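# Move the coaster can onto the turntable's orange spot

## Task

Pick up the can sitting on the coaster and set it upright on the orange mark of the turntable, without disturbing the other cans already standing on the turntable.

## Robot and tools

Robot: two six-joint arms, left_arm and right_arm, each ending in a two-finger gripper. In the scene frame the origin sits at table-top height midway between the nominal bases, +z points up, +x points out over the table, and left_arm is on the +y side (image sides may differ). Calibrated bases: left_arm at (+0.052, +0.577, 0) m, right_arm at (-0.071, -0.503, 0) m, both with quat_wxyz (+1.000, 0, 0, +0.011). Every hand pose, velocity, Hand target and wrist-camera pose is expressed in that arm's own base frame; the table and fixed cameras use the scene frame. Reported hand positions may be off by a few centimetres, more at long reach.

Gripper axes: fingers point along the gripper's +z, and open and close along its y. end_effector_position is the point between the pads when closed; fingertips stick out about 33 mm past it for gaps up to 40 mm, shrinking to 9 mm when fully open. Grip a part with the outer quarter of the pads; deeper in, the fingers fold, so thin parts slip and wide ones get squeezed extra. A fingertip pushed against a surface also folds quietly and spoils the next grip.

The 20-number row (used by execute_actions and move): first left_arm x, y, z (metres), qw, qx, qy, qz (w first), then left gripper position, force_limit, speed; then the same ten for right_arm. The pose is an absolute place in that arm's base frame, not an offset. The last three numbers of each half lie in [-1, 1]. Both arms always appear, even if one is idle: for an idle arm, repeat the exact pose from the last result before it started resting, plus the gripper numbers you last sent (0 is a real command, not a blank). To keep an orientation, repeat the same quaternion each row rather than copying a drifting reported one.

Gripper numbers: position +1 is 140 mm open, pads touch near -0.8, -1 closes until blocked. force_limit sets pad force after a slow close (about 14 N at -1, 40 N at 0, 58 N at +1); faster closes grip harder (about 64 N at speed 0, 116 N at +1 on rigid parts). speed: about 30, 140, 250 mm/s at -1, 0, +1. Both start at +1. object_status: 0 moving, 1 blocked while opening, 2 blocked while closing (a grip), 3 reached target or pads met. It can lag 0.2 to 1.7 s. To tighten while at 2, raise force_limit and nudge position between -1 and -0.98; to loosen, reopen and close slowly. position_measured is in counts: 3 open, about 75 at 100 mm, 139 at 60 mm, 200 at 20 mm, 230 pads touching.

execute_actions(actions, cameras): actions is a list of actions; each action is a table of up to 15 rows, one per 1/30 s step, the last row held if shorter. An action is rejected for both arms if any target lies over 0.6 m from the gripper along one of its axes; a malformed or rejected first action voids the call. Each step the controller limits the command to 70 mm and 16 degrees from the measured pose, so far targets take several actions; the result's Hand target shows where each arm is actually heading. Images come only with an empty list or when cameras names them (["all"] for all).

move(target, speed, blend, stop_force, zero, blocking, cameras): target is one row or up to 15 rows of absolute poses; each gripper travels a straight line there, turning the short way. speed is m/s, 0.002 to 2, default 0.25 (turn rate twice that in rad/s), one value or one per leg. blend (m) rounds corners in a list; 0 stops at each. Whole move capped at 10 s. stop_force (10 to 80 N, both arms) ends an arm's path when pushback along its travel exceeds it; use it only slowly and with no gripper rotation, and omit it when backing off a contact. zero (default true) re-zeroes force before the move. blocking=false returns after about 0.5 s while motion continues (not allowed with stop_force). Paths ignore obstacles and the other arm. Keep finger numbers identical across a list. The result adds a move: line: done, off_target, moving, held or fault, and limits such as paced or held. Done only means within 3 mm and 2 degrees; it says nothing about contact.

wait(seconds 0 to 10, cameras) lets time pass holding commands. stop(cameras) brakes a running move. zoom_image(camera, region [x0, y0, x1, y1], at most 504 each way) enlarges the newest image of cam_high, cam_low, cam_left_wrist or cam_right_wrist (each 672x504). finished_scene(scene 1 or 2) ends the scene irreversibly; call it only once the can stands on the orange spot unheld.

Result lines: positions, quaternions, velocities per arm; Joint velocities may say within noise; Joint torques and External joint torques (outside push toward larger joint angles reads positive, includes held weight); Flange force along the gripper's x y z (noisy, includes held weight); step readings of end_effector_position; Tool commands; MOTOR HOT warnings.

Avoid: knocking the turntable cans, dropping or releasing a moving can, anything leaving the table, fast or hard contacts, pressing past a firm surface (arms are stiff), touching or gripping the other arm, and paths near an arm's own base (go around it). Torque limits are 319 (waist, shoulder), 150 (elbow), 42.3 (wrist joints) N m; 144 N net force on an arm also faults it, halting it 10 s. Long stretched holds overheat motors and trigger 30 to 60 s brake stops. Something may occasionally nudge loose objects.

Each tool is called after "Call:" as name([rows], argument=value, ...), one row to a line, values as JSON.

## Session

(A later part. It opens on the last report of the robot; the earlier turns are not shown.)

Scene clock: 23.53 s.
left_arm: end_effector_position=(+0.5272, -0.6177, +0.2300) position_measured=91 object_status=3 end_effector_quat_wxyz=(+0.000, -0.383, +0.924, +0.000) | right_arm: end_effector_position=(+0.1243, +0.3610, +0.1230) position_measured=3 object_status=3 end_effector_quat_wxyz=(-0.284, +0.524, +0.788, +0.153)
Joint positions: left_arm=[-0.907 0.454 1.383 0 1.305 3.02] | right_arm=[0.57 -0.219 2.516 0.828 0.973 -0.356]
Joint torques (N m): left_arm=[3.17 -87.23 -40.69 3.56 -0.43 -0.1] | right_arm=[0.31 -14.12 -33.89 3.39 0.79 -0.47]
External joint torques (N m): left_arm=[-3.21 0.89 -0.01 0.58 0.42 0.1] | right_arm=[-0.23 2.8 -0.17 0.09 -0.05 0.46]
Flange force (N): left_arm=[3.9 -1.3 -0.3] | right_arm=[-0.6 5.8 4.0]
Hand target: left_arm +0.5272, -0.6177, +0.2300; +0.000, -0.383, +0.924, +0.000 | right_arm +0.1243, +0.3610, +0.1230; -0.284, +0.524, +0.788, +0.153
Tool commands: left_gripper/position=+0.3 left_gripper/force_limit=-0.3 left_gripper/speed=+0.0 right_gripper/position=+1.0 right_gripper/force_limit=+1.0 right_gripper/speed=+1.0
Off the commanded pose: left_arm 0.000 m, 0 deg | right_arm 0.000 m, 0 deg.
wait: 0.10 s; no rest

Call:
wait(seconds=5.45)

Call:
execute_actions([
  [[0.5271,-0.6175,0.2295,0,-0.383,0.924,0,0.3,-0.3,0,0.1243,0.361,0.123,-0.284,0.524,0.788,0.153,1,1,1],[0.5265,-0.6167,0.228,0,-0.383,0.924,0,0.3,-0.3,0,0.1243,0.361,0.123,-0.284,0.524,0.788,0.153,1,1,1],[0.5258,-0.6158,0.2255,0,-0.383,0.924,0,0.3,-0.3,0,0.1243,0.361,0.123,-0.284,0.524,0.788,0.153,1,1,1],[0.5247,-0.6143,0.222,0,-0.383,0.924,0,0.3,-0.3,0,0.1243,0.361,0.123,-0.284,0.524,0.788,0.153,1,1,1],[0.5231,-0.6122,0.218,0,-0.383,0.924,0,0.3,-0.3,0,0.1243,0.361,0.123,-0.284,0.524,0.788,0.153,1,1,1],[0.5211,-0.6099,0.2135,0,-0.383,0.924,0,0.3,-0.3,0,0.1243,0.361,0.123,-0.284,0.524,0.788,0.153,1,1,1],[0.5188,-0.6072,0.209,0,-0.383,0.924,0,0.3,-0.3,0,0.1243,0.361,0.123,-0.284,0.524,0.788,0.153,1,1,1],[0.5161,-0.6042,0.2045,0,-0.383,0.924,0,0.3,-0.3,0,0.1243,0.361,0.123,-0.284,0.524,0.788,0.153,1,1,1],[0.5131,-0.6012,0.2,0,-0.383,0.924,0,0.3,-0.3,0,0.1243,0.361,0.123,-0.284,0.524,0.788,0.153,1,1,1],[0.5099,-0.5981,0.1955,0,-0.383,0.924,0,0.3,-0.3,0,0.1243,0.361,0.123,-0.284,0.524,0.788,0.153,1,1,1],[0.5067,-0.5953,0.191,0,-0.383,0.924,0,0.3,-0.3,0,0.1243,0.361,0.123,-0.284,0.524,0.788,0.153,1,1,1],[0.5033,-0.5924,0.1865,0,-0.383,0.924,0,0.3,-0.3,0,0.1243,0.361,0.123,-0.284,0.524,0.788,0.153,1,1,1],[0.5,-0.5898,0.182,0,-0.383,0.924,0,0.3,-0.3,0,0.1243,0.361,0.123,-0.284,0.524,0.788,0.153,1,1,1],[0.4965,-0.5872,0.1775,0,-0.383,0.924,0,0.3,-0.3,0,0.1243,0.361,0.123,-0.284,0.524,0.788,0.153,1,1,1],[0.4929,-0.5847,0.173,0,-0.383,0.924,0,0.3,-0.3,0,0.1243,0.361,0.123,-0.284,0.524,0.788,0.153,1,1,1]],
  [[0.4893,-0.5824,0.1685,0,-0.383,0.924,0,0.3,-0.3,0,0.1243,0.361,0.123,-0.284,0.524,0.788,0.153,1,1,1],[0.4855,-0.5801,0.164,0,-0.383,0.924,0,0.3,-0.3,0,0.1243,0.361,0.123,-0.284,0.524,0.788,0.153,1,1,1],[0.4818,-0.578,0.1595,0,-0.383,0.924,0,0.3,-0.3,0,0.1243,0.361,0.123,-0.284,0.524,0.788,0.153,1,1,1],[0.4778,-0.576,0.155,0,-0.383,0.924,0,0.3,-0.3,0,0.1243,0.361,0.123,-0.284,0.524,0.788,0.153,1,1,1],[0.474,-0.5742,0.1505,0,-0.383,0.924,0,0.3,-0.3,0,0.1243,0.361,0.123,-0.284,0.524,0.788,0.153,1,1,1],[0.4699,-0.5724,0.1465,0,-0.383,0.924,0,0.3,-0.3,0,0.1243,0.361,0.123,-0.284,0.524,0.788,0.153,1,1,1],[0.4659,-0.5708,0.1425,0,-0.383,0.924,0,0.3,-0.3,0,0.1243,0.361,0.123,-0.284,0.524,0.788,0.153,1,1,1],[0.4618,-0.5693,0.139,0,-0.383,0.924,0,0.3,-0.3,0,0.1243,0.361,0.123,-0.284,0.524,0.788,0.153,1,1,1],[0.4577,-0.568,0.1355,0,-0.383,0.924,0,0.3,-0.3,0,0.1243,0.361,0.123,-0.284,0.524,0.788,0.153,1,1,1],[0.4536,-0.5668,0.1325,0,-0.383,0.924,0,0.3,-0.3,0,0.1243,0.361,0.123,-0.284,0.524,0.788,0.153,1,1,1],[0.4493,-0.5657,0.13,0,-0.383,0.924,0,0.3,-0.3,0,0.1243,0.361,0.123,-0.284,0.524,0.788,0.153,1,1,1],[0.4451,-0.5648,0.1275,0,-0.383,0.924,0,0.3,-0.3,0,0.1243,0.361,0.123,-0.284,0.524,0.788,0.153,1,1,1],[0.4407,-0.5639,0.1255,0,-0.383,0.924,0,0.3,-0.3,0,0.1243,0.361,0.123,-0.284,0.524,0.788,0.153,1,1,1],[0.4365,-0.5633,0.1237,0,-0.383,0.924,0,0.3,-0.3,0,0.1243,0.361,0.123,-0.284,0.524,0.788,0.153,1,1,1],[0.4321,-0.5627,0.1222,0,-0.383,0.924,0,0.3,-0.3,0,0.1243,0.361,0.123,-0.284,0.524,0.788,0.153,1,1,1]],
  [[0.4279,-0.5624,0.121,0,-0.383,0.924,0,0.3,-0.3,0,0.1243,0.361,0.123,-0.284,0.524,0.788,0.153,1,1,1],[0.4234,-0.5621,0.12,0,-0.383,0.924,0,-1,-0.3,-0.4,0.1243,0.361,0.123,-0.284,0.524,0.788,0.153,1,1,1],[0.4192,-0.562,0.1193,0,-0.383,0.924,0,-1,-0.3,-0.4,0.1243,0.361,0.123,-0.284,0.524,0.788,0.153,1,1,1],[0.4147,-0.562,0.119,0,-0.383,0.924,0,-1,-0.3,-0.4,0.1243,0.361,0.123,-0.284,0.524,0.788,0.153,1,1,1],[0.4105,-0.5622,0.119,0,-0.383,0.924,0,-1,-0.3,-0.4,0.1243,0.361,0.123,-0.284,0.524,0.788,0.153,1,1,1],[0.406,-0.5625,0.119,0,-0.383,0.924,0,-1,-0.3,-0.4,0.1243,0.361,0.123,-0.284,0.524,0.788,0.153,1,1,1],[0.4018,-0.563,0.119,0,-0.383,0.924,0,-1,-0.3,-0.4,0.1243,0.361,0.123,-0.284,0.524,0.788,0.153,1,1,1],[0.3975,-0.5636,0.119,0,-0.383,0.924,0,-1,-0.3,-0.4,0.1243,0.361,0.123,-0.284,0.524,0.788,0.153,1,1,1],[0.3932,-0.5643,0.119,0,-0.383,0.924,0,-1,-0.3,-0.4,0.1243,0.361,0.123,-0.284,0.524,0.788,0.153,1,1,1],[0.389,-0.5651,0.119,0,-0.383,0.924,0,-1,-0.3,-0.4,0.1243,0.361,0.123,-0.284,0.524,0.788,0.153,1,1,1],[0.3847,-0.5662,0.119,0,-0.383,0.924,0,-1,-0.3,-0.4,0.1243,0.361,0.123,-0.284,0.524,0.788,0.153,1,1,1],[0.3806,-0.5673,0.119,0,-0.383,0.924,0,-1,-0.3,-0.4,0.1243,0.361,0.123,-0.284,0.524,0.788,0.153,1,1,1],[0.3763,-0.5686,0.119,0,-0.383,0.924,0,-1,-0.3,-0.4,0.1243,0.361,0.123,-0.284,0.524,0.788,0.153,1,1,1],[0.3723,-0.57,0.119,0,-0.383,0.924,0,-1,-0.3,-0.4,0.1243,0.361,0.123,-0.284,0.524,0.788,0.153,1,1,1],[0.3681,-0.5716,0.119,0,-0.383,0.924,0,-1,-0.3,-0.4,0.1243,0.361,0.123,-0.284,0.524,0.788,0.153,1,1,1]],
  [[0.3642,-0.5732,0.119,0,-0.383,0.924,0,-1,-0.3,-0.4,0.1243,0.361,0.123,-0.284,0.524,0.788,0.153,1,1,1],[0.3601,-0.5751,0.1195,0,-0.383,0.924,0,-1,-0.3,-0.4,0.1243,0.361,0.123,-0.284,0.524,0.788,0.153,1,1,1],[0.3563,-0.5769,0.1215,0,-0.383,0.924,0,-1,-0.3,-0.4,0.1243,0.361,0.123,-0.284,0.524,0.788,0.153,1,1,1],[0.3524,-0.579,0.125,0,-0.383,0.924,0,-1,-0.3,-0.4,0.1243,0.361,0.123,-0.284,0.524,0.788,0.153,1,1,1],[0.3487,-0.5812,0.13,0,-0.383,0.924,0,-1,-0.3,-0.4,0.1243,0.361,0.123,-0.284,0.524,0.788,0.153,1,1,1],[0.3451,-0.5834,0.1365,0,-0.383,0.924,0,-1,-0.3,-0.4,0.1243,0.361,0.123,-0.284,0.524,0.788,0.153,1,1,1],[0.3413,-0.5859,0.144,0,-0.383,0.924,0,-1,-0.3,-0.4,0.1243,0.361,0.123,-0.284,0.524,0.788,0.153,1,1,1],[0.3379,-0.5883,0.152,0,-0.383,0.924,0,-1,-0.3,-0.4,0.1243,0.361,0.123,-0.284,0.524,0.788,0.153,1,1,1],[0.3343,-0.5911,0.16,0,-0.383,0.924,0,-1,-0.3,-0.4,0.1243,0.361,0.123,-0.284,0.524,0.788,0.153,1,1,1],[0.331,-0.5937,0.168,0,-0.383,0.924,0,-1,-0.3,-0.4,0.1243,0.361,0.123,-0.284,0.524,0.788,0.153,1,1,1],[0.3277,-0.5967,0.176,0,-0.383,0.924,0,-1,-0.3,-0.4,0.1243,0.361,0.123,-0.284,0.524,0.788,0.153,1,1,1],[0.3246,-0.5996,0.184,0,-0.383,0.924,0,-1,-0.3,-0.4,0.1243,0.361,0.123,-0.284,0.524,0.788,0.153,1,1,1],[0.3215,-0.6025,0.192,0,-0.383,0.924,0,-1,-0.3,-0.4,0.1243,0.361,0.123,-0.284,0.524,0.788,0.153,1,1,1],[0.3194,-0.6048,0.2,0,-0.383,0.924,0,-1,-0.3,-0.4,0.1243,0.361,0.123,-0.284,0.524,0.788,0.153,1,1,1],[0.3185,-0.6058,0.207,0,-0.383,0.924,0,-1,-0.3,-0.4,0.1243,0.361,0.123,-0.284,0.524,0.788,0.153,1,1,1]],
], cameras=["cam_high","cam_left_wrist"])

Call:
move(target=[0.331,-0.57,0.25,0,-0.383,0.924,0,-1,-0.3,-0.4,0.1243,0.361,0.123,-0.284,0.524,0.788,0.153,1,1,1], cameras=["cam_high","cam_left_wrist"])

Call:
zoom_image(camera="cam_high", region=[210, 70, 410, 220])

Scene clock: 31.73 s.
left_arm: end_effector_position=(+0.5272, -0.6177, +0.2300) position_measured=91 object_status=3 end_effector_quat_wxyz=(+0.000, -0.383, +0.924, +0.000) | right_arm: end_effector_position=(+0.1243, +0.3610, +0.1230) position_measured=3 object_status=3 end_effector_quat_wxyz=(-0.284, +0.524, +0.788, +0.153)
Joint positions: left_arm=[-0.907 0.454 1.383 0 1.305 3.02] | right_arm=[0.57 -0.219 2.516 0.828 0.973 -0.356]
Joint torques (N m): left_arm=[3.02 -87.3 -40.65 3.57 -0.41 -0.11] | right_arm=[-0.43 -13.97 -33.78 3.42 0.78 -0.5]
External joint torques (N m): left_arm=[-2.86 0.86 -0.08 0.57 0.39 0.11] | right_arm=[0.35 2.69 -0.46 0.09 -0.06 0.5]
Flange force (N): left_arm=[3.5 -1.5 -0.4] | right_arm=[1.4 5.5 4.9]
Hand target: left_arm +0.5272, -0.6177, +0.2300; +0.000, -0.383, +0.924, +0.000 | right_arm +0.1243, +0.3610, +0.1230; -0.284, +0.524, +0.788, +0.153
Tool commands: left_gripper/position=+0.3 left_gripper/force_limit=-0.3 left_gripper/speed=+0.0 right_gripper/position=+1.0 right_gripper/force_limit=+1.0 right_gripper/speed=+1.0
Off the commanded pose: left_arm 0.000 m, 0 deg | right_arm 0.000 m, 0 deg.
wait: 5.47 s; at rest from the start

Scene clock: 34.00 s.
left_arm: end_effector_position=(+0.3184, -0.6055, +0.2070) position_measured=232 object_status=3 end_effector_quat_wxyz=(+0.000, -0.383, +0.924, +0.000) | right_arm: end_effector_position=(+0.1243, +0.3610, +0.1230) position_measured=3 object_status=3 end_effector_quat_wxyz=(-0.284, +0.524, +0.788, +0.153)
Joint positions: left_arm=[-1.137 0.27 1.687 0 1.184 2.79] | right_arm=[0.57 -0.219 2.516 0.828 0.973 -0.356]
Joint torques (N m): left_arm=[3.29 -67.04 -39.09 3.48 -0.45 -0.13] | right_arm=[0.28 -14.38 -33.83 3.49 0.79 -0.47]
External joint torques (N m): left_arm=[-3.16 0.22 0 0.49 0.42 0.13] | right_arm=[-0.25 3.13 -0.26 -0.01 -0.06 0.46]
External joint torques at the end of the 1st action: left_arm=[-3.4 0.14 -0.1 0.44 0.76 0.1] | right_arm=[-0.1 2.88 -0.36 0.02 -0.09 0.47]
External joint torques at the end of the 2nd action: left_arm=[-3.25 1.34 -0.44 0.53 0.45 -0.02] | right_arm=[0.13 2.74 0.15 0.04 -0.12 0.46]
External joint torques at the end of the 3rd action: left_arm=[-4.41 1.49 0.46 0.46 0.26 0] | right_arm=[-0.3 2.96 -0.07 0.05 -0.03 0.42]
Flange force (N): left_arm=[4.3 1.0 -0.6] | right_arm=[-0.8 6.6 4.3]
Flange force at the end of the 1st action (N): left_arm=[4.3 -0.4 -1.3] | right_arm=[-0.1 6.1 4.3]
Flange force at the end of the 2nd action (N): left_arm=[4.9 -2.3 -0.1] | right_arm=[0.1 5.0 5.1]
Flange force at the end of the 3rd action (N): left_arm=[6.5 0.3 1.2] | right_arm=[-1.2 6.0 4.2]
Hand target: left_arm +0.3185, -0.6055, +0.2068; +0.000, -0.383, +0.924, +0.000 | right_arm +0.1243, +0.3610, +0.1230; -0.284, +0.524, +0.788, +0.153
Off the commanded pose: left_arm 0.000 m, 0 deg | right_arm 0.000 m, 0 deg.
Step readings (end_effector_position of left_arm | right_arm; steps 1 to 15: 1st action; 16 to 30: 2nd action; 31 to 45: 3rd action; 46 to 60: 4th action):
0: (+0.5272, -0.6177, +0.2300) | (+0.1243, +0.3610, +0.1230)
1: (+0.5272, -0.6177, +0.2300) | (+0.1243, +0.3610, +0.1230)
2: (+0.5272, -0.6176, +0.2297) | (+0.1243, +0.3610, +0.1230)
4: (+0.5261, -0.6162, +0.2259) | (+0.1243, +0.3610, +0.1230)
8: (+0.5205, -0.6090, +0.2121) | (+0.1243, +0.3610, +0.1230)
15: (+0.4998, -0.5896, +0.1818) | (+0.1243, +0.3610, +0.1230)
16: (+0.4956, -0.5865, +0.1764) | (+0.1243, +0.3610, +0.1230)
17: (+0.4924, -0.5843, +0.1724) | (+0.1243, +0.3610, +0.1230)
19: (+0.4845, -0.5795, +0.1628) | (+0.1243, +0.3610, +0.1230)
23: (+0.4691, -0.5720, +0.1457) | (+0.1243, +0.3610, +0.1230)
30: (+0.4396, -0.5637, +0.1251) | (+0.1243, +0.3610, +0.1230)
31: (+0.4343, -0.5630, +0.1230) | (+0.1243, +0.3610, +0.1230)
32: (+0.4303, -0.5625, +0.1217) | (+0.1243, +0.3610, +0.1230)
34: (+0.4212, -0.5620, +0.1197) | (+0.1243, +0.3610, +0.1230)
38: (+0.4044, -0.5627, +0.1190) | (+0.1243, +0.3610, +0.1230)
45: (+0.3754, -0.5689, +0.1190) | (+0.1243, +0.3610, +0.1230)
46: (+0.3705, -0.5707, +0.1190) | (+0.1243, +0.3610, +0.1230)
47: (+0.3668, -0.5721, +0.1190) | (+0.1243, +0.3610, +0.1230)
49: (+0.3585, -0.5759, +0.1205) | (+0.1243, +0.3610, +0.1230)
53: (+0.3438, -0.5841, +0.1392) | (+0.1243, +0.3610, +0.1230)
60: (+0.3214, -0.6025, +0.1932) | (+0.1243, +0.3610, +0.1230)
camera_calibration:
cam_left_wrist: T_world_to_cam=[[-0.703712, 0.710462, -0.00582702, 0.665704], [0.665471, 0.661977, 0.34487, 0.12365], [0.248874, 0.238811, -0.938632, 0.405083], [0, 0, 0, 1]] pos_world=[0.285363, -0.651549, 0.341459]
Images, in order (width x height): cam_high 672x504, cam_left_wrist 672x504.

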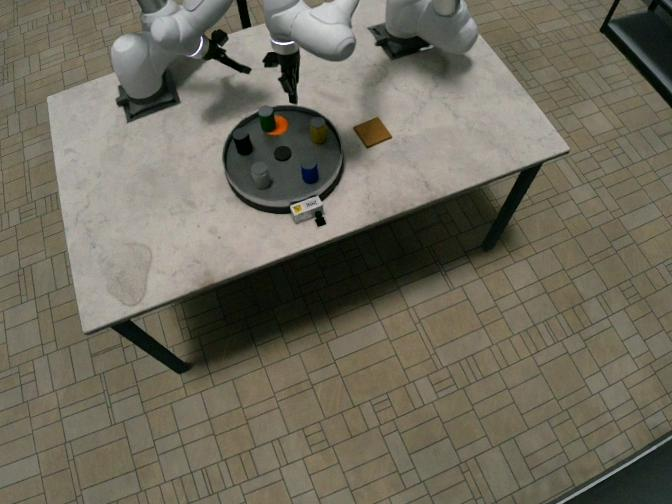

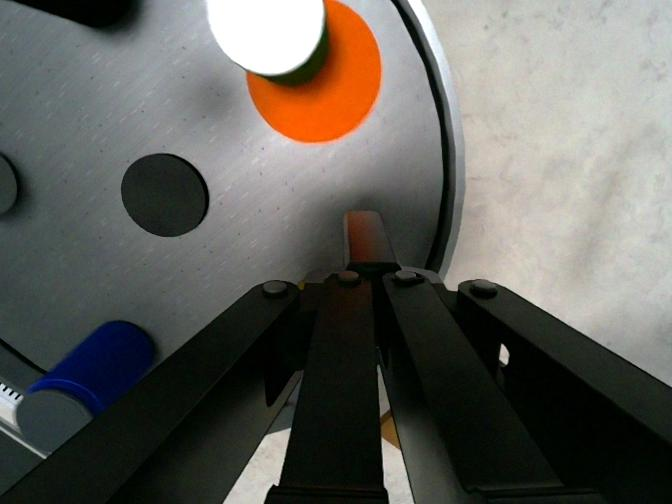

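Scene clock: 34.70 s.
left_arm: end_effector_position=(+0.3310, -0.5700, +0.2500) position_measured=232 object_status=3 end_effector_quat_wxyz=(+0.000, -0.383, +0.924, +0.000) | right_arm: end_effector_position=(+0.1243, +0.3610, +0.1230) position_measured=3 object_status=3 end_effector_quat_wxyz=(-0.284, +0.524, +0.788, +0.153)
Joint positions: left_arm=[-1.097 0.208 1.685 0 1.249 2.829] | right_arm=[0.57 -0.219 2.516 0.828 0.973 -0.356]
Joint torques (N m): left_arm=[2.85 -61.41 -40.12 3.6 -0.44 -0.11] | right_arm=[0.58 -14.02 -33.87 3.41 0.79 -0.47]
External joint torques (N m): left_arm=[-2.85 0.05 0.1 0.47 0.42 0.11] | right_arm=[-0.5 2.62 -0.27 0.08 -0.05 0.46]
Flange force (N): left_arm=[4.0 1.2 -0.6] | right_arm=[-1.2 5.7 3.1]
Hand target: left_arm +0.3310, -0.5700, +0.2500; +0.000, -0.383, +0.924, +0.000 | right_arm +0.1243, +0.3610, +0.1230; -0.284, +0.524, +0.788, +0.153
Off the commanded pose: left_arm 0.000 m, 0 deg | right_arm 0.000 m, 0 deg.
move: done
camera_calibration:
cam_left_wrist: T_world_to_cam=[[-0.703753, 0.710427, -0.00501999, 0.649351], [0.665458, 0.661648, 0.345526, 0.0765863], [0.248792, 0.239825, -0.938396, 0.434316], [0, 0, 0, 1]] pos_world=[0.297963, -0.616149, 0.384358]
Images, in order (width x height): cam_high 672x504, cam_left_wrist 672x504.

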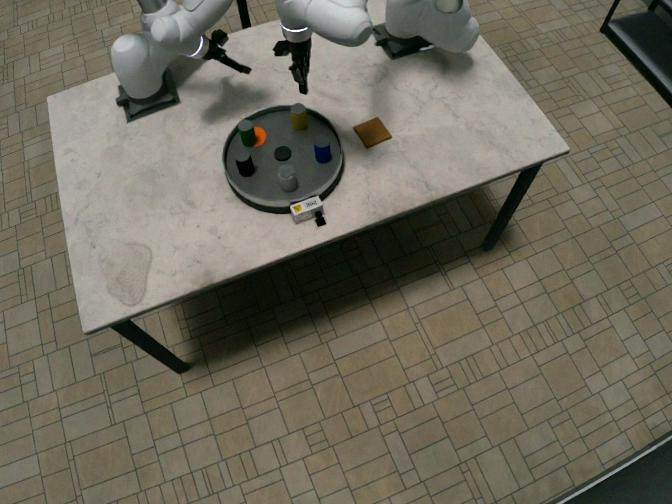

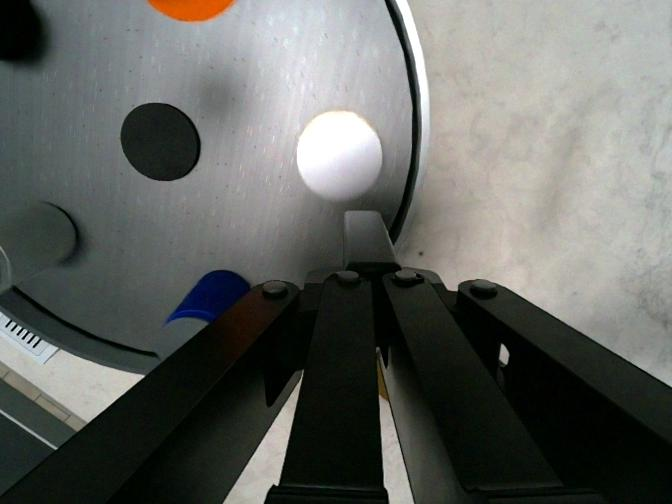

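Scaled by 2.520 from the camera's 672x504 image, which has a finer 960x720 frame.

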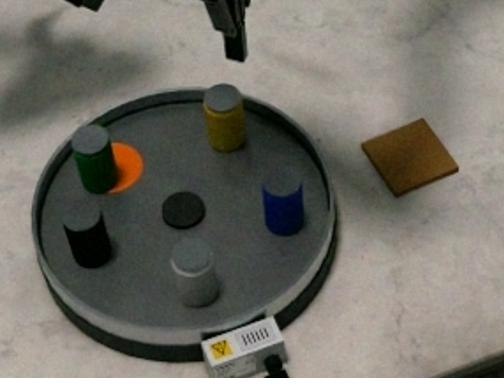

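Call:
move(target=[0.5272,-0.6177,0.35,0,-0.383,0.924,0,0.6,-0.3,0,0.1243,0.361,0.123,-0.284,0.524,0.788,0.153,1,1,1])

Call:
wait(seconds=0.1)

Call:
move([
  [0.4903,-0.5812,0.31,0,-0.383,0.924,0,0.6,-0.3,0,0.1243,0.361,0.123,-0.284,0.524,0.788,0.153,1,1,1],
  [0.4417,-0.5626,0.26,0,-0.383,0.924,0,0.6,-0.3,0,0.1243,0.361,0.123,-0.284,0.524,0.788,0.153,1,1,1],
  [0.3896,-0.5635,0.239,0,-0.383,0.924,0,0.6,-0.3,0,0.1243,0.361,0.123,-0.284,0.524,0.788,0.153,1,1,1],
  [0.3417,-0.5838,0.239,0,-0.383,0.924,0,0.6,-0.3,0,0.1243,0.361,0.123,-0.284,0.524,0.788,0.153,1,1,1],
  [0.3048,-0.6207,0.239,0,-0.383,0.924,0,0.6,-0.3,0,0.1243,0.361,0.123,-0.284,0.524,0.788,0.153,1,1,1],
  [0.2845,-0.6686,0.239,0,-0.383,0.924,0,0.6,-0.3,0,0.1243,0.361,0.123,-0.284,0.524,0.788,0.153,1,1,1],
], speed=[0.164, 0.1805, 0.1405, 0.1303, 0.1303, 0.1303], blend=0.02, blocking=false)

Call:
wait(seconds=0.8)

Call:
move([
  [0.3417,-0.5838,0.239,0,-0.383,0.924,0,-1,-0.3,-0.3,0.1243,0.361,0.123,-0.284,0.524,0.788,0.153,1,1,1],
  [0.3048,-0.6207,0.239,0,-0.383,0.924,0,-1,-0.3,-0.3,0.1243,0.361,0.123,-0.284,0.524,0.788,0.153,1,1,1],
  [0.2845,-0.6686,0.28,0,-0.383,0.924,0,-1,-0.3,-0.3,0.1243,0.361,0.123,-0.284,0.524,0.788,0.153,1,1,1],
  [0.2836,-0.7207,0.35,0,-0.383,0.924,0,-1,-0.3,-0.3,0.1243,0.361,0.123,-0.284,0.524,0.788,0.153,1,1,1],
], speed=[0.1303, 0.1303, 0.165, 0.19], blend=0.02, blocking=false)

Call:
wait(seconds=0.2)

Call:
wait(seconds=2.0, cameras=["cam_high"])

Scene clock: 38.30 s.
left_arm: end_effector_position=(+0.5272, -0.6177, +0.3500) position_measured=53 object_status=3 end_effector_quat_wxyz=(+0.000, -0.383, +0.924, +0.000) | right_arm: end_effector_position=(+0.1243, +0.3610, +0.1230) position_measured=3 object_status=3 end_effector_quat_wxyz=(-0.284, +0.524, +0.788, +0.153)
Joint positions: left_arm=[-0.907 0.421 1.214 0 1.507 3.02] | right_arm=[0.57 -0.219 2.516 0.828 0.973 -0.356]
Joint torques (N m): left_arm=[3.28 -85.28 -42.18 3.79 -0.47 -0.18] | right_arm=[0.28 -14 -33.69 3.47 0.81 -0.47]
External joint torques (N m): left_arm=[-3.22 0.79 0.12 0.5 0.45 0.18] | right_arm=[-0.3 2.74 -0.17 -0.01 -0.07 0.46]
Flange force (N): left_arm=[3.8 -1.0 -0.5] | right_arm=[-0.8 5.7 3.7]
Hand target: left_arm +0.5272, -0.6177, +0.3500; +0.000, -0.383, +0.924, +0.000 | right_arm +0.1243, +0.3610, +0.1230; -0.284, +0.524, +0.788, +0.153
Off the commanded pose: left_arm 0.000 m, 0 deg | right_arm 0.000 m, 0 deg.
move: done

Scene clock: 38.40 s.
left_arm: end_effector_position=(+0.5272, -0.6177, +0.3500) position_measured=53 object_status=3 end_effector_quat_wxyz=(+0.000, -0.383, +0.924, +0.000) | right_arm: end_effector_position=(+0.1243, +0.3610, +0.1230) position_measured=3 object_status=3 end_effector_quat_wxyz=(-0.284, +0.524, +0.788, +0.153)
Joint positions: left_arm=[-0.907 0.421 1.214 0 1.507 3.02] | right_arm=[0.57 -0.219 2.516 0.828 0.973 -0.356]
Joint torques (N m): left_arm=[2.96 -85.37 -41.99 3.76 -0.5 -0.1] | right_arm=[-0.04 -14.15 -33.83 3.47 0.78 -0.49]
External joint torques (N m): left_arm=[-2.96 0.71 -0.11 0.51 0.48 0.1] | right_arm=[0 2.92 -0.15 0.01 -0.05 0.48]
Flange force (N): left_arm=[3.7 -1.5 -0.9] | right_arm=[-0.1 5.8 4.6]
Hand target: left_arm +0.5272, -0.6177, +0.3500; +0.000, -0.383, +0.924, +0.000 | right_arm +0.1243, +0.3610, +0.1230; -0.284, +0.524, +0.788, +0.153
Tool commands: left_gripper/position=+0.6 left_gripper/force_limit=-0.3 left_gripper/speed=+0.0 right_gripper/position=+1.0 right_gripper/force_limit=+1.0 right_gripper/speed=+1.0
Off the commanded pose: left_arm 0.000 m, 0 deg | right_arm 0.000 m, 0 deg.
wait: 0.10 s; no rest

Scene clock: 38.90 s.
left_arm: end_effector_position=(+0.4891, -0.5822, +0.3088) position_measured=53 object_status=3 end_effector_quat_wxyz=(+0.000, -0.383, +0.924, +0.000) end_effector_velocity=(-0.107, +0.068, -0.112) end_effector_angular_velocity=(+0.000, -0.001, -0.001) | right_arm: end_effector_position=(+0.1243, +0.3610, +0.1230) position_measured=3 object_status=3 end_effector_quat_wxyz=(-0.284, +0.524, +0.788, +0.153)
Joint positions: left_arm=[-0.917 0.344 1.397 0 1.401 3.009] | right_arm=[0.57 -0.219 2.516 0.828 0.973 -0.356]
Joint velocities: left_arm=[-0.057 -0.165 0.431 0.001 -0.266 -0.056] | right_arm=[within noise]
Joint torques (N m): left_arm=[0.69 -73.35 -41.52 3.67 -0.75 -0.16] | right_arm=[0.11 -14.17 -33.85 3.48 0.83 -0.45]
External joint torques (N m): left_arm=[-2.49 -1.43 0.15 0.48 0.71 0.16] | right_arm=[-0.22 2.93 -0.44 0.04 -0.11 0.45]
Flange force (N): left_arm=[2.9 2.6 -1.4] | right_arm=[-0.5 6.4 4.2]
Hand target: left_arm +0.4823, -0.5783, +0.3017; +0.000, -0.383, +0.924, +0.000 | right_arm +0.1243, +0.3610, +0.1230; -0.284, +0.524, +0.788, +0.153
Tool commands: left_gripper/position=+0.6 left_gripper/force_limit=-0.3 left_gripper/speed=+0.0 right_gripper/position=+1.0 right_gripper/force_limit=+1.0 right_gripper/speed=+1.0
Off the commanded pose: left_arm 0.233 m, 0 deg | right_arm 0.000 m, 0 deg.
move: running; path passed 0 of 6 targets

Scene clock: 39.70 s.
left_arm: end_effector_position=(+0.3888, -0.5655, +0.2407) position_measured=53 object_status=3 end_effector_quat_wxyz=(+0.000, -0.383, +0.924, +0.000) end_effector_velocity=(-0.123, -0.028, -0.025) end_effector_angular_velocity=(+0.000, +0.000, +0.000) | right_arm: end_effector_position=(+0.1243, +0.3610, +0.1230) position_measured=3 object_status=3 end_effector_quat_wxyz=(-0.284, +0.524, +0.788, +0.153)
Joint positions: left_arm=[-1.019 0.254 1.643 0 1.244 2.908] | right_arm=[0.57 -0.219 2.516 0.828 0.973 -0.356]
Joint velocities: left_arm=[-0.174 -0.06 0.124 0 -0.065 -0.174] | right_arm=[within noise]
Joint torques (N m): left_arm=[0.87 -66.36 -41.03 3.64 -0.47 -0.27] | right_arm=[0.25 -14.13 -33.86 3.47 0.78 -0.5]
External joint torques (N m): left_arm=[-1.42 0.57 0.12 0.5 0.4 0.27] | right_arm=[-0.31 2.88 -0.22 0.02 -0.05 0.5]
Flange force (N): left_arm=[1.8 -0.4 -0.3] | right_arm=[-0.7 6.0 3.8]
Hand target: left_arm +0.3823, -0.5671, +0.2396; +0.000, -0.383, +0.924, +0.000 | right_arm +0.1243, +0.3610, +0.1230; -0.284, +0.524, +0.788, +0.153
Tool commands: left_gripper/position=+0.6 left_gripper/force_limit=-0.3 left_gripper/speed=+0.0 right_gripper/position=+1.0 right_gripper/force_limit=+1.0 right_gripper/speed=+1.0
Off the commanded pose: left_arm 0.147 m, 0 deg | right_arm 0.000 m, 0 deg.
earlier move: running; path passed 2 of 6 targets
wait: 0.80 s; no rest

Scene clock: 40.20 s.
left_arm: end_effector_position=(+0.3341, -0.5918, +0.2393) position_measured=127 object_status=0 end_effector_quat_wxyz=(+0.000, -0.383, +0.924, +0.000) end_effector_velocity=(-0.098, -0.084, -0.001) end_effector_angular_velocity=(+0.002, +0.002, +0.000) | right_arm: end_effector_position=(+0.1243, +0.3610, +0.1230) position_measured=3 object_status=3 end_effector_quat_wxyz=(-0.284, +0.524, +0.788, +0.153)
Joint positions: left_arm=[-1.108 0.244 1.659 0 1.238 2.819] | right_arm=[0.57 -0.219 2.516 0.828 0.973 -0.356]
Joint velocities: left_arm=[-0.184 0.04 -0.049 0 0.012 -0.184] | right_arm=[within noise]
Joint torques (N m): left_arm=[1.24 -61.81 -39.86 3.55 -0.61 -0.4] | right_arm=[0.12 -13.72 -33.92 3.39 0.84 -0.47]
External joint torques (N m): left_arm=[-1.49 -1.48 -0.14 0.52 0.57 0.4] | right_arm=[-0.06 2.36 -0.09 0.08 -0.1 0.47]
Flange force (N): left_arm=[1.1 2.2 -1.9] | right_arm=[0.0 4.6 3.8]
Hand target: left_arm +0.3288, -0.5966, +0.2390; +0.000, -0.383, +0.924, +0.000 | right_arm +0.1243, +0.3610, +0.1230; -0.284, +0.524, +0.788, +0.153
Tool commands: left_gripper/position=-1.0 left_gripper/force_limit=-0.3 left_gripper/speed=-0.3 right_gripper/position=+1.0 right_gripper/force_limit=+1.0 right_gripper/speed=+1.0
Off the commanded pose: left_arm 0.177 m, 0 deg | right_arm 0.000 m, 0 deg.
earlier move: replaced; path passed 2 of 6 targets
move: running; path passed 0 of 4 targets; blend cut to 0.0193 m at target 1

Scene clock: 40.40 s.
left_arm: end_effector_position=(+0.3154, -0.6101, +0.2392) position_measured=162 object_status=0 end_effector_quat_wxyz=(+0.000, -0.383, +0.924, +0.000) end_effector_velocity=(-0.090, -0.093, +0.005) end_effector_angular_velocity=(+0.002, +0.000, -0.001) | right_arm: end_effector_position=(+0.1243, +0.3610, +0.1230) position_measured=3 object_status=3 end_effector_quat_wxyz=(-0.284, +0.524, +0.788, +0.153)
Joint positions: left_arm=[-1.144 0.256 1.644 0 1.242 2.783] | right_arm=[0.57 -0.219 2.516 0.828 0.973 -0.356]
Joint velocities: left_arm=[-0.177 0.062 -0.089 0 0.029 -0.176] | right_arm=[within noise]
Joint torques (N m): left_arm=[4.34 -65.54 -40.51 3.64 -0.4 0.06] | right_arm=[0.01 -14.51 -33.76 3.45 0.8 -0.49]
External joint torques (N m): left_arm=[-3.74 -1.9 -0.28 0.53 0.36 -0.06] | right_arm=[-0.01 3.17 -0.49 0.06 -0.07 0.49]
Flange force (N): left_arm=[4.5 4.0 -2.0] | right_arm=[0.1 6.8 4.9]
Hand target: left_arm +0.3107, -0.6152, +0.2398; +0.000, -0.383, +0.924, +0.000 | right_arm +0.1243, +0.3610, +0.1230; -0.284, +0.524, +0.788, +0.153
Tool commands: left_gripper/position=-1.0 left_gripper/force_limit=-0.3 left_gripper/speed=-0.3 right_gripper/position=+1.0 right_gripper/force_limit=+1.0 right_gripper/speed=+1.0
Off the commanded pose: left_arm 0.160 m, 0 deg | right_arm 0.000 m, 0 deg.
earlier move: running; path passed 1 of 4 targets; blend cut to 0.0193 m at target 1
wait: 0.20 s; no rest

Scene clock: 41.60 s.
left_arm: end_effector_position=(+0.2836, -0.7207, +0.3499) position_measured=233 object_status=3 end_effector_quat_wxyz=(+0.000, -0.383, +0.924, +0.000) | right_arm: end_effector_position=(+0.1243, +0.3610, +0.1230) position_measured=3 object_status=3 end_effector_quat_wxyz=(-0.284, +0.524, +0.788, +0.153)
Joint positions: left_arm=[-1.24 0.358 1.304 0 1.48 2.686] | right_arm=[0.57 -0.219 2.516 0.828 0.973 -0.356]
Joint torques (N m): left_arm=[3.3 -79.21 -41.86 3.77 -0.53 -0.11] | right_arm=[0.23 -13.97 -33.85 3.39 0.82 -0.48]
External joint torques (N m): left_arm=[-3.36 1.08 -0.06 0.49 0.5 0.11] | right_arm=[-0.23 2.66 -0.39 0.11 -0.09 0.48]
Flange force (N): left_arm=[4.7 -0.2 -0.8] | right_arm=[-0.3 5.8 3.8]
Hand target: left_arm +0.2836, -0.7207, +0.3500; +0.000, -0.383, +0.924, +0.000 | right_arm +0.1243, +0.3610, +0.1230; -0.284, +0.524, +0.788, +0.153
Tool commands: left_gripper/position=-1.0 left_gripper/force_limit=-0.3 left_gripper/speed=-0.3 right_gripper/position=+1.0 right_gripper/force_limit=+1.0 right_gripper/speed=+1.0
Off the commanded pose: left_arm 0.000 m, 0 deg | right_arm 0.000 m, 0 deg.
earlier move: done; blend cut to 0.0193 m at target 1
wait: 1.20 of 2 s (the move ended)
Images, in order (width x height): cam_high 672x504.

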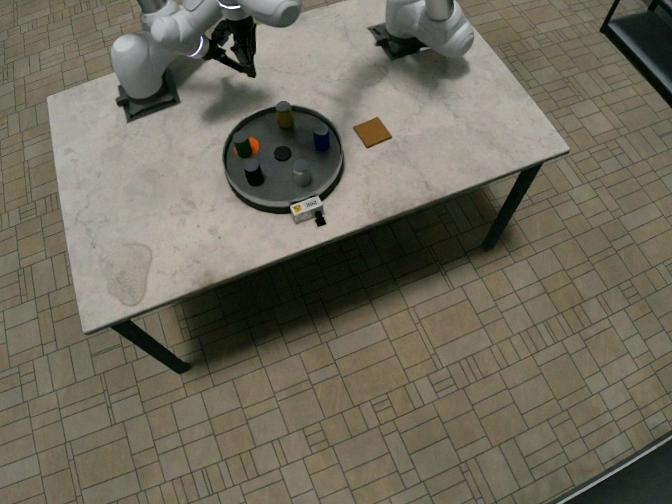

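Call:
move(target=[0.5272,-0.6177,0.23,0,-0.383,0.924,0,0.6,-0.3,0,0.1243,0.361,0.123,-0.284,0.524,0.788,0.153,1,1,1])

Call:
wait(seconds=0.1)

Scene clock: 43.53 s.
left_arm: end_effector_position=(+0.5272, -0.6177, +0.2300) position_measured=53 object_status=3 end_effector_quat_wxyz=(+0.000, -0.383, +0.924, +0.000) | right_arm: end_effector_position=(+0.1243, +0.3610, +0.1230) position_measured=3 object_status=3 end_effector_quat_wxyz=(-0.284, +0.524, +0.788, +0.153)
Joint positions: left_arm=[-0.907 0.454 1.383 0 1.305 3.02] | right_arm=[0.57 -0.219 2.516 0.828 0.973 -0.356]
Joint torques (N m): left_arm=[2.91 -87.32 -40.63 3.54 -0.44 -0.13] | right_arm=[0.06 -14.2 -33.88 3.45 0.81 -0.53]
External joint torques (N m): left_arm=[-3.05 1.88 0.18 0.57 0.43 0.13] | right_arm=[0 2.87 -0.14 0.02 -0.07 0.53]
Flange force (N): left_arm=[3.8 -2.4 0.3] | right_arm=[0.1 5.7 4.6]
Hand target: left_arm +0.5272, -0.6177, +0.2300; +0.000, -0.383, +0.924, +0.000 | right_arm +0.1243, +0.3610, +0.1230; -0.284, +0.524, +0.788, +0.153
Off the commanded pose: left_arm 0.000 m, 0 deg | right_arm 0.000 m, 0 deg.
move: done

Scene clock: 43.63 s.
left_arm: end_effector_position=(+0.5272, -0.6177, +0.2300) position_measured=53 object_status=3 end_effector_quat_wxyz=(+0.000, -0.383, +0.924, +0.000) | right_arm: end_effector_position=(+0.1243, +0.3610, +0.1230) position_measured=3 object_status=3 end_effector_quat_wxyz=(-0.284, +0.524, +0.788, +0.153)
Joint positions: left_arm=[-0.907 0.454 1.383 0 1.305 3.02] | right_arm=[0.57 -0.219 2.516 0.828 0.973 -0.356]
Joint torques (N m): left_arm=[2.66 -87.28 -40.76 3.59 -0.44 -0.15] | right_arm=[0.38 -14.35 -33.83 3.48 0.8 -0.46]
External joint torques (N m): left_arm=[-2.83 1 0.07 0.54 0.42 0.15] | right_arm=[-0.39 3.01 -0.4 0.02 -0.07 0.46]
Flange force (N): left_arm=[3.4 -1.4 -0.2] | right_arm=[-1.0 6.6 3.8]
Hand target: left_arm +0.5272, -0.6177, +0.2300; +0.000, -0.383, +0.924, +0.000 | right_arm +0.1243, +0.3610, +0.1230; -0.284, +0.524, +0.788, +0.153
Tool commands: left_gripper/position=+0.6 left_gripper/force_limit=-0.3 left_gripper/speed=+0.0 right_gripper/position=+1.0 right_gripper/force_limit=+1.0 right_gripper/speed=+1.0
Off the commanded pose: left_arm 0.000 m, 0 deg | right_arm 0.000 m, 0 deg.
wait: 0.10 s; no rest

Call:
wait(seconds=6.44)

Call:
move([
  [0.4903,-0.5812,0.19,0,-0.383,0.924,0,0.6,-0.3,0,0.1243,0.361,0.123,-0.284,0.524,0.788,0.153,1,1,1],
  [0.4417,-0.5626,0.14,0,-0.383,0.924,0,0.6,-0.3,0,0.1243,0.361,0.123,-0.284,0.524,0.788,0.153,1,1,1],
  [0.3896,-0.5635,0.119,0,-0.383,0.924,0,0.6,-0.3,0,0.1243,0.361,0.123,-0.284,0.524,0.788,0.153,1,1,1],
  [0.3417,-0.5838,0.119,0,-0.383,0.924,0,0.6,-0.3,0,0.1243,0.361,0.123,-0.284,0.524,0.788,0.153,1,1,1],
  [0.3048,-0.6207,0.119,0,-0.383,0.924,0,0.6,-0.3,0,0.1243,0.361,0.123,-0.284,0.524,0.788,0.153,1,1,1],
  [0.2845,-0.6686,0.119,0,-0.383,0.924,0,0.6,-0.3,0,0.1243,0.361,0.123,-0.284,0.524,0.788,0.153,1,1,1],
], speed=[0.164, 0.1805, 0.1405, 0.1303, 0.1303, 0.1303], blend=0.02, blocking=false)

Call:
wait(seconds=0.8)

Call:
move([
  [0.3417,-0.5838,0.119,0,-0.383,0.924,0,-1,-0.3,-0.3,0.1243,0.361,0.123,-0.284,0.524,0.788,0.153,1,1,1],
  [0.3048,-0.6207,0.119,0,-0.383,0.924,0,-1,-0.3,-0.3,0.1243,0.361,0.123,-0.284,0.524,0.788,0.153,1,1,1],
  [0.2845,-0.6686,0.14,0,-0.383,0.924,0,-1,-0.3,-0.3,0.1243,0.361,0.123,-0.284,0.524,0.788,0.153,1,1,1],
  [0.2836,-0.7207,0.23,0,-0.383,0.924,0,-1,-0.3,-0.3,0.1243,0.361,0.123,-0.284,0.524,0.788,0.153,1,1,1],
], speed=[0.1303, 0.1303, 0.141, 0.23], blend=0.02, blocking=false)

Call:
wait(seconds=0.2)

Call:
wait(seconds=2.0, cameras=["cam_high","cam_left_wrist"])

Scene clock: 50.83 s.
left_arm: end_effector_position=(+0.5272, -0.6177, +0.2300) position_measured=53 object_status=3 end_effector_quat_wxyz=(+0.000, -0.383, +0.924, +0.000) | right_arm: end_effector_position=(+0.1243, +0.3610, +0.1230) position_measured=3 object_status=3 end_effector_quat_wxyz=(-0.284, +0.524, +0.788, +0.153)
Joint positions: left_arm=[-0.907 0.454 1.383 0 1.305 3.02] | right_arm=[0.57 -0.219 2.516 0.828 0.973 -0.356]
Joint torques (N m): left_arm=[3.12 -87.05 -40.64 3.62 -0.48 -0.16] | right_arm=[-0.4 -14.42 -33.85 3.44 0.74 -0.5]
External joint torques (N m): left_arm=[-3.15 0.45 -0.14 0.51 0.47 0.16] | right_arm=[0.4 3.12 -0.35 0.06 -0.01 0.5]
Flange force (N): left_arm=[3.8 -1.0 -0.7] | right_arm=[1.2 6.3 5.6]
Hand target: left_arm +0.5272, -0.6177, +0.2300; +0.000, -0.383, +0.924, +0.000 | right_arm +0.1243, +0.3610, +0.1230; -0.284, +0.524, +0.788, +0.153
Tool commands: left_gripper/position=+0.6 left_gripper/force_limit=-0.3 left_gripper/speed=+0.0 right_gripper/position=+1.0 right_gripper/force_limit=+1.0 right_gripper/speed=+1.0
Off the commanded pose: left_arm 0.000 m, 0 deg | right_arm 0.000 m, 0 deg.
wait: 6.47 s; at rest from the start

Scene clock: 51.33 s.
left_arm: end_effector_position=(+0.4892, -0.5823, +0.1889) position_measured=53 object_status=3 end_effector_quat_wxyz=(+0.000, -0.383, +0.924, +0.000) end_effector_velocity=(-0.107, +0.070, -0.112) end_effector_angular_velocity=(-0.001, -0.002, -0.001) | right_arm: end_effector_position=(+0.1243, +0.3610, +0.1230) position_measured=3 object_status=3 end_effector_quat_wxyz=(-0.284, +0.524, +0.788, +0.153)
Joint positions: left_arm=[-0.917 0.396 1.547 0 1.2 3.009] | right_arm=[0.57 -0.219 2.516 0.828 0.973 -0.356]
Joint velocities: left_arm=[-0.057 -0.12 0.389 0.001 -0.272 -0.056] | right_arm=[within noise]
Joint torques (N m): left_arm=[2.24 -80.02 -39.82 3.41 -0.33 -0.15] | right_arm=[0.24 -14.35 -33.73 3.43 0.81 -0.45]
External joint torques (N m): left_arm=[-4.05 2.16 0.7 0.5 0.3 0.15] | right_arm=[-0.22 3.14 -0.11 0.03 -0.07 0.44]
Flange force (N): left_arm=[5.3 -1.2 1.5] | right_arm=[-1.0 6.4 4.7]
Hand target: left_arm +0.4823, -0.5783, +0.1817; +0.000, -0.383, +0.924, +0.000 | right_arm +0.1243, +0.3610, +0.1230; -0.284, +0.524, +0.788, +0.153
Tool commands: left_gripper/position=+0.6 left_gripper/force_limit=-0.3 left_gripper/speed=+0.0 right_gripper/position=+1.0 right_gripper/force_limit=+1.0 right_gripper/speed=+1.0
Off the commanded pose: left_arm 0.233 m, 0 deg | right_arm 0.000 m, 0 deg.
move: running; path passed 0 of 6 targets

Scene clock: 52.13 s.
left_arm: end_effector_position=(+0.3893, -0.5654, +0.1208) position_measured=53 object_status=3 end_effector_quat_wxyz=(+0.000, -0.383, +0.924, +0.000) end_effector_velocity=(-0.124, -0.027, -0.026) end_effector_angular_velocity=(-0.001, -0.002, -0.001) | right_arm: end_effector_position=(+0.1243, +0.3610, +0.1230) position_measured=3 object_status=3 end_effector_quat_wxyz=(-0.284, +0.524, +0.788, +0.153)
Joint positions: left_arm=[-1.018 0.336 1.769 0 1.037 2.909] | right_arm=[0.57 -0.219 2.516 0.828 0.973 -0.356]
Joint velocities: left_arm=[-0.175 -0.047 0.12 0.001 -0.075 -0.174] | right_arm=[within noise]
Joint torques (N m): left_arm=[3.63 -72.24 -37.23 3.26 -0.48 0.29] | right_arm=[0.17 -14.09 -33.89 3.47 0.83 -0.5]
External joint torques (N m): left_arm=[-4.22 1.01 -0.19 0.52 0.42 -0.29] | right_arm=[-0.23 2.87 -0.14 0.01 -0.1 0.5]
Flange force (N): left_arm=[6.8 -0.5 0.0] | right_arm=[-0.6 5.8 4.2]
Hand target: left_arm +0.3823, -0.5671, +0.1196; +0.000, -0.383, +0.924, +0.000 | right_arm +0.1243, +0.3610, +0.1230; -0.284, +0.524, +0.788, +0.153
Tool commands: left_gripper/position=+0.6 left_gripper/force_limit=-0.3 left_gripper/speed=+0.0 right_gripper/position=+1.0 right_gripper/force_limit=+1.0 right_gripper/speed=+1.0
Off the commanded pose: left_arm 0.147 m, 0 deg | right_arm 0.000 m, 0 deg.
earlier move: running; path passed 2 of 6 targets
wait: 0.80 s; no rest

Scene clock: 52.63 s.
left_arm: end_effector_position=(+0.3344, -0.5915, +0.1193) position_measured=127 object_status=0 end_effector_quat_wxyz=(+0.000, -0.383, +0.924, +0.000) end_effector_velocity=(-0.098, -0.083, -0.002) end_effector_angular_velocity=(+0.003, +0.002, +0.002) | right_arm: end_effector_position=(+0.1243, +0.3610, +0.1230) position_measured=3 object_status=3 end_effector_quat_wxyz=(-0.284, +0.524, +0.788, +0.153)
Joint positions: left_arm=[-1.107 0.327 1.785 0 1.029 2.82] | right_arm=[0.57 -0.219 2.516 0.828 0.973 -0.356]
Joint velocities: left_arm=[-0.183 0.037 -0.049 -0.001 0.016 -0.185] | right_arm=[within noise]
Joint torques (N m): left_arm=[2.94 -66.83 -36.93 3.21 -0.54 -0.12] | right_arm=[0.15 -14.27 -33.68 3.37 0.83 -0.44]
External joint torques (N m): left_arm=[-3.48 -0.84 0.59 0.47 0.47 0.12] | right_arm=[-0.12 2.99 -0.37 0.11 -0.09 0.44]
Flange force (N): left_arm=[4.1 3.6 -1.0] | right_arm=[-0.3 6.4 4.7]
Hand target: left_arm +0.3288, -0.5966, +0.1190; +0.000, -0.383, +0.924, +0.000 | right_arm +0.1243, +0.3610, +0.1230; -0.284, +0.524, +0.788, +0.153
Tool commands: left_gripper/position=-1.0 left_gripper/force_limit=-0.3 left_gripper/speed=-0.3 right_gripper/position=+1.0 right_gripper/force_limit=+1.0 right_gripper/speed=+1.0
Off the commanded pose: left_arm 0.178 m, 0 deg | right_arm 0.000 m, 0 deg.
earlier move: replaced; path passed 2 of 6 targets
move: running; path passed 0 of 4 targets; blend cut to 0.0193 m at target 1

Scene clock: 52.83 s.
left_arm: end_effector_position=(+0.3157, -0.6098, +0.1192) position_measured=154 object_status=0 end_effector_quat_wxyz=(+0.000, -0.383, +0.924, +0.000) end_effector_velocity=(-0.089, -0.094, +0.003) end_effector_angular_velocity=(+0.004, +0.001, +0.000) | right_arm: end_effector_position=(+0.1243, +0.3610, +0.1230) position_measured=3 object_status=3 end_effector_quat_wxyz=(-0.284, +0.524, +0.788, +0.153)
Joint positions: left_arm=[-1.143 0.338 1.77 0 1.034 2.783] | right_arm=[0.57 -0.219 2.516 0.828 0.973 -0.356]
Joint velocities: left_arm=[-0.176 0.059 -0.091 0.001 0.036 -0.175] | right_arm=[within noise]
Joint torques (N m): left_arm=[2.83 -68.37 -34.5 3.24 -0.69 -0.18] | right_arm=[0.24 -14.53 -33.76 3.43 0.79 -0.47]
External joint torques (N m): left_arm=[-2.54 -2.32 -2.17 0.5 0.66 0.18] | right_arm=[-0.27 3.27 -0.38 0.06 -0.06 0.47]
Flange force (N): left_arm=[3.7 -0.2 -5.0] | right_arm=[-0.8 7.0 4.6]
Hand target: left_arm +0.3108, -0.6153, +0.1196; +0.000, -0.383, +0.924, +0.000 | right_arm +0.1243, +0.3610, +0.1230; -0.284, +0.524, +0.788, +0.153
Tool commands: left_gripper/position=-1.0 left_gripper/force_limit=-0.3 left_gripper/speed=-0.3 right_gripper/position=+1.0 right_gripper/force_limit=+1.0 right_gripper/speed=+1.0
Off the commanded pose: left_arm 0.160 m, 0 deg | right_arm 0.000 m, 0 deg.
earlier move: running; path passed 1 of 4 targets; blend cut to 0.0193 m at target 1
wait: 0.20 s; no rest

Scene clock: 54.03 s.
left_arm: end_effector_position=(+0.2836, -0.7207, +0.2299) position_measured=154 object_status=2 end_effector_quat_wxyz=(+0.000, -0.383, +0.924, +0.000) | right_arm: end_effector_position=(+0.1243, +0.3610, +0.1230) position_measured=3 object_status=3 end_effector_quat_wxyz=(-0.284, +0.524, +0.788, +0.153)
Joint positions: left_arm=[-1.24 0.395 1.47 0 1.276 2.686] | right_arm=[0.57 -0.219 2.516 0.828 0.973 -0.356]
Joint torques (N m): left_arm=[2.83 -82.25 -41.56 3.54 -0.45 -0.15] | right_arm=[0.07 -14.54 -33.96 3.5 0.81 -0.45]
External joint torques (N m): left_arm=[-2.8 1.9 1.25 0.55 0.42 0.15] | right_arm=[-0.1 3.28 -0.12 -0.01 -0.08 0.45]
Flange force (N): left_arm=[3.3 1.1 1.7] | right_arm=[-0.7 6.6 5.1]
Hand target: left_arm +0.2836, -0.7207, +0.2300; +0.000, -0.383, +0.924, +0.000 | right_arm +0.1243, +0.3610, +0.1230; -0.284, +0.524, +0.788, +0.153
Tool commands: left_gripper/position=-1.0 left_gripper/force_limit=-0.3 left_gripper/speed=-0.3 right_gripper/position=+1.0 right_gripper/force_limit=+1.0 right_gripper/speed=+1.0
Off the commanded pose: left_arm 0.000 m, 0 deg | right_arm 0.000 m, 0 deg.
earlier move: done; blend cut to 0.0193 m at target 1
wait: 1.20 of 2 s (the move ended)
camera_calibration:
cam_left_wrist: T_world_to_cam=[[-0.70374, 0.710441, -0.00486309, 0.722904], [0.665509, 0.661596, 0.345526, 0.214732], [0.248693, 0.239924, -0.938397, 0.46349], [0, 0, 0, 1]] pos_world=[0.250563, -0.766849, 0.364258]
Images, in order (width x height): cam_high 672x504, cam_left_wrist 672x504.

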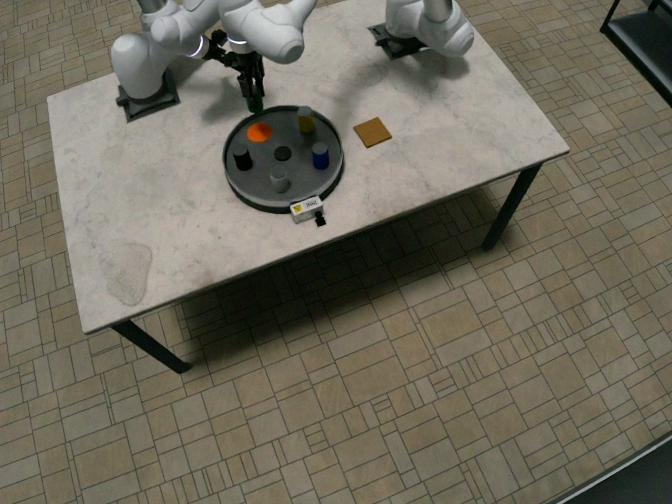

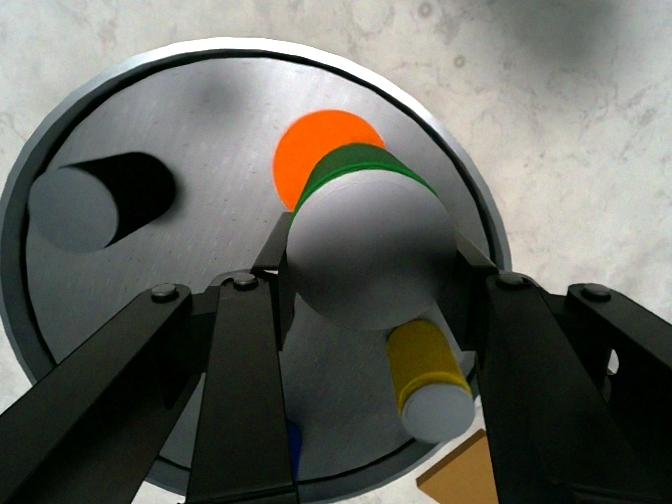

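Call:
move([
  [0.40,-0.65,0.25,0,-0.383,0.924,0,-1,-0.3,-0.3,0.1243,0.361,0.123,-0.284,0.524,0.788,0.153,1,1,1],
  [0.5378,-0.6081,0.23,0,-0.383,0.924,0,-1,-0.3,-0.3,0.1243,0.361,0.123,-0.284,0.524,0.788,0.153,1,1,1],
], blend=0.03)

Call:
wait(seconds=0.1)

Scene clock: 56.23 s.
left_arm: end_effector_position=(+0.5378, -0.6081, +0.2300) position_measured=154 object_status=2 end_effector_quat_wxyz=(+0.000, -0.383, +0.924, +0.000) | right_arm: end_effector_position=(+0.1243, +0.3610, +0.1230) position_measured=3 object_status=3 end_effector_quat_wxyz=(-0.284, +0.524, +0.788, +0.153)
Joint positions: left_arm=[-0.889 0.454 1.384 0 1.304 3.037] | right_arm=[0.57 -0.219 2.516 0.828 0.973 -0.356]
Joint torques (N m): left_arm=[3.28 -88.57 -41.89 3.61 -0.45 -0.13] | right_arm=[0.13 -13.94 -34.04 3.44 0.78 -0.48]
External joint torques (N m): left_arm=[-3.08 2.66 1.33 0.51 0.44 0.13] | right_arm=[-0.17 2.6 -0.24 0.07 -0.05 0.48]
Flange force (N): left_arm=[3.7 -1.0 2.0] | right_arm=[-0.3 5.4 3.8]
Hand target: left_arm +0.5378, -0.6081, +0.2300; +0.000, -0.383, +0.924, +0.000 | right_arm +0.1243, +0.3610, +0.1230; -0.284, +0.524, +0.788, +0.153
Off the commanded pose: left_arm 0.000 m, 0 deg | right_arm 0.000 m, 0 deg.
move: done

Scene clock: 56.33 s.
left_arm: end_effector_position=(+0.5378, -0.6081, +0.2300) position_measured=154 object_status=2 end_effector_quat_wxyz=(+0.000, -0.383, +0.924, +0.000) | right_arm: end_effector_position=(+0.1243, +0.3610, +0.1230) position_measured=3 object_status=3 end_effector_quat_wxyz=(-0.284, +0.524, +0.788, +0.153)
Joint positions: left_arm=[-0.889 0.454 1.384 0 1.304 3.037] | right_arm=[0.57 -0.219 2.516 0.828 0.973 -0.356]
Joint torques (N m): left_arm=[2.71 -88.71 -41.51 3.59 -0.47 -0.12] | right_arm=[0.09 -13.78 -33.95 3.46 0.8 -0.46]
External joint torques (N m): left_arm=[-2.65 2.45 0.84 0.54 0.46 0.12] | right_arm=[-0.03 2.46 -0.11 0.01 -0.07 0.46]
Flange force (N): left_arm=[3.2 -1.9 1.3] | right_arm=[0.0 4.9 3.8]
Hand target: left_arm +0.5378, -0.6081, +0.2300; +0.000, -0.383, +0.924, +0.000 | right_arm +0.1243, +0.3610, +0.1230; -0.284, +0.524, +0.788, +0.153
Tool commands: left_gripper/position=-1.0 left_gripper/force_limit=-0.3 left_gripper/speed=-0.3 right_gripper/position=+1.0 right_gripper/force_limit=+1.0 right_gripper/speed=+1.0
Off the commanded pose: left_arm 0.000 m, 0 deg | right_arm 0.000 m, 0 deg.
wait: 0.10 s; no rest


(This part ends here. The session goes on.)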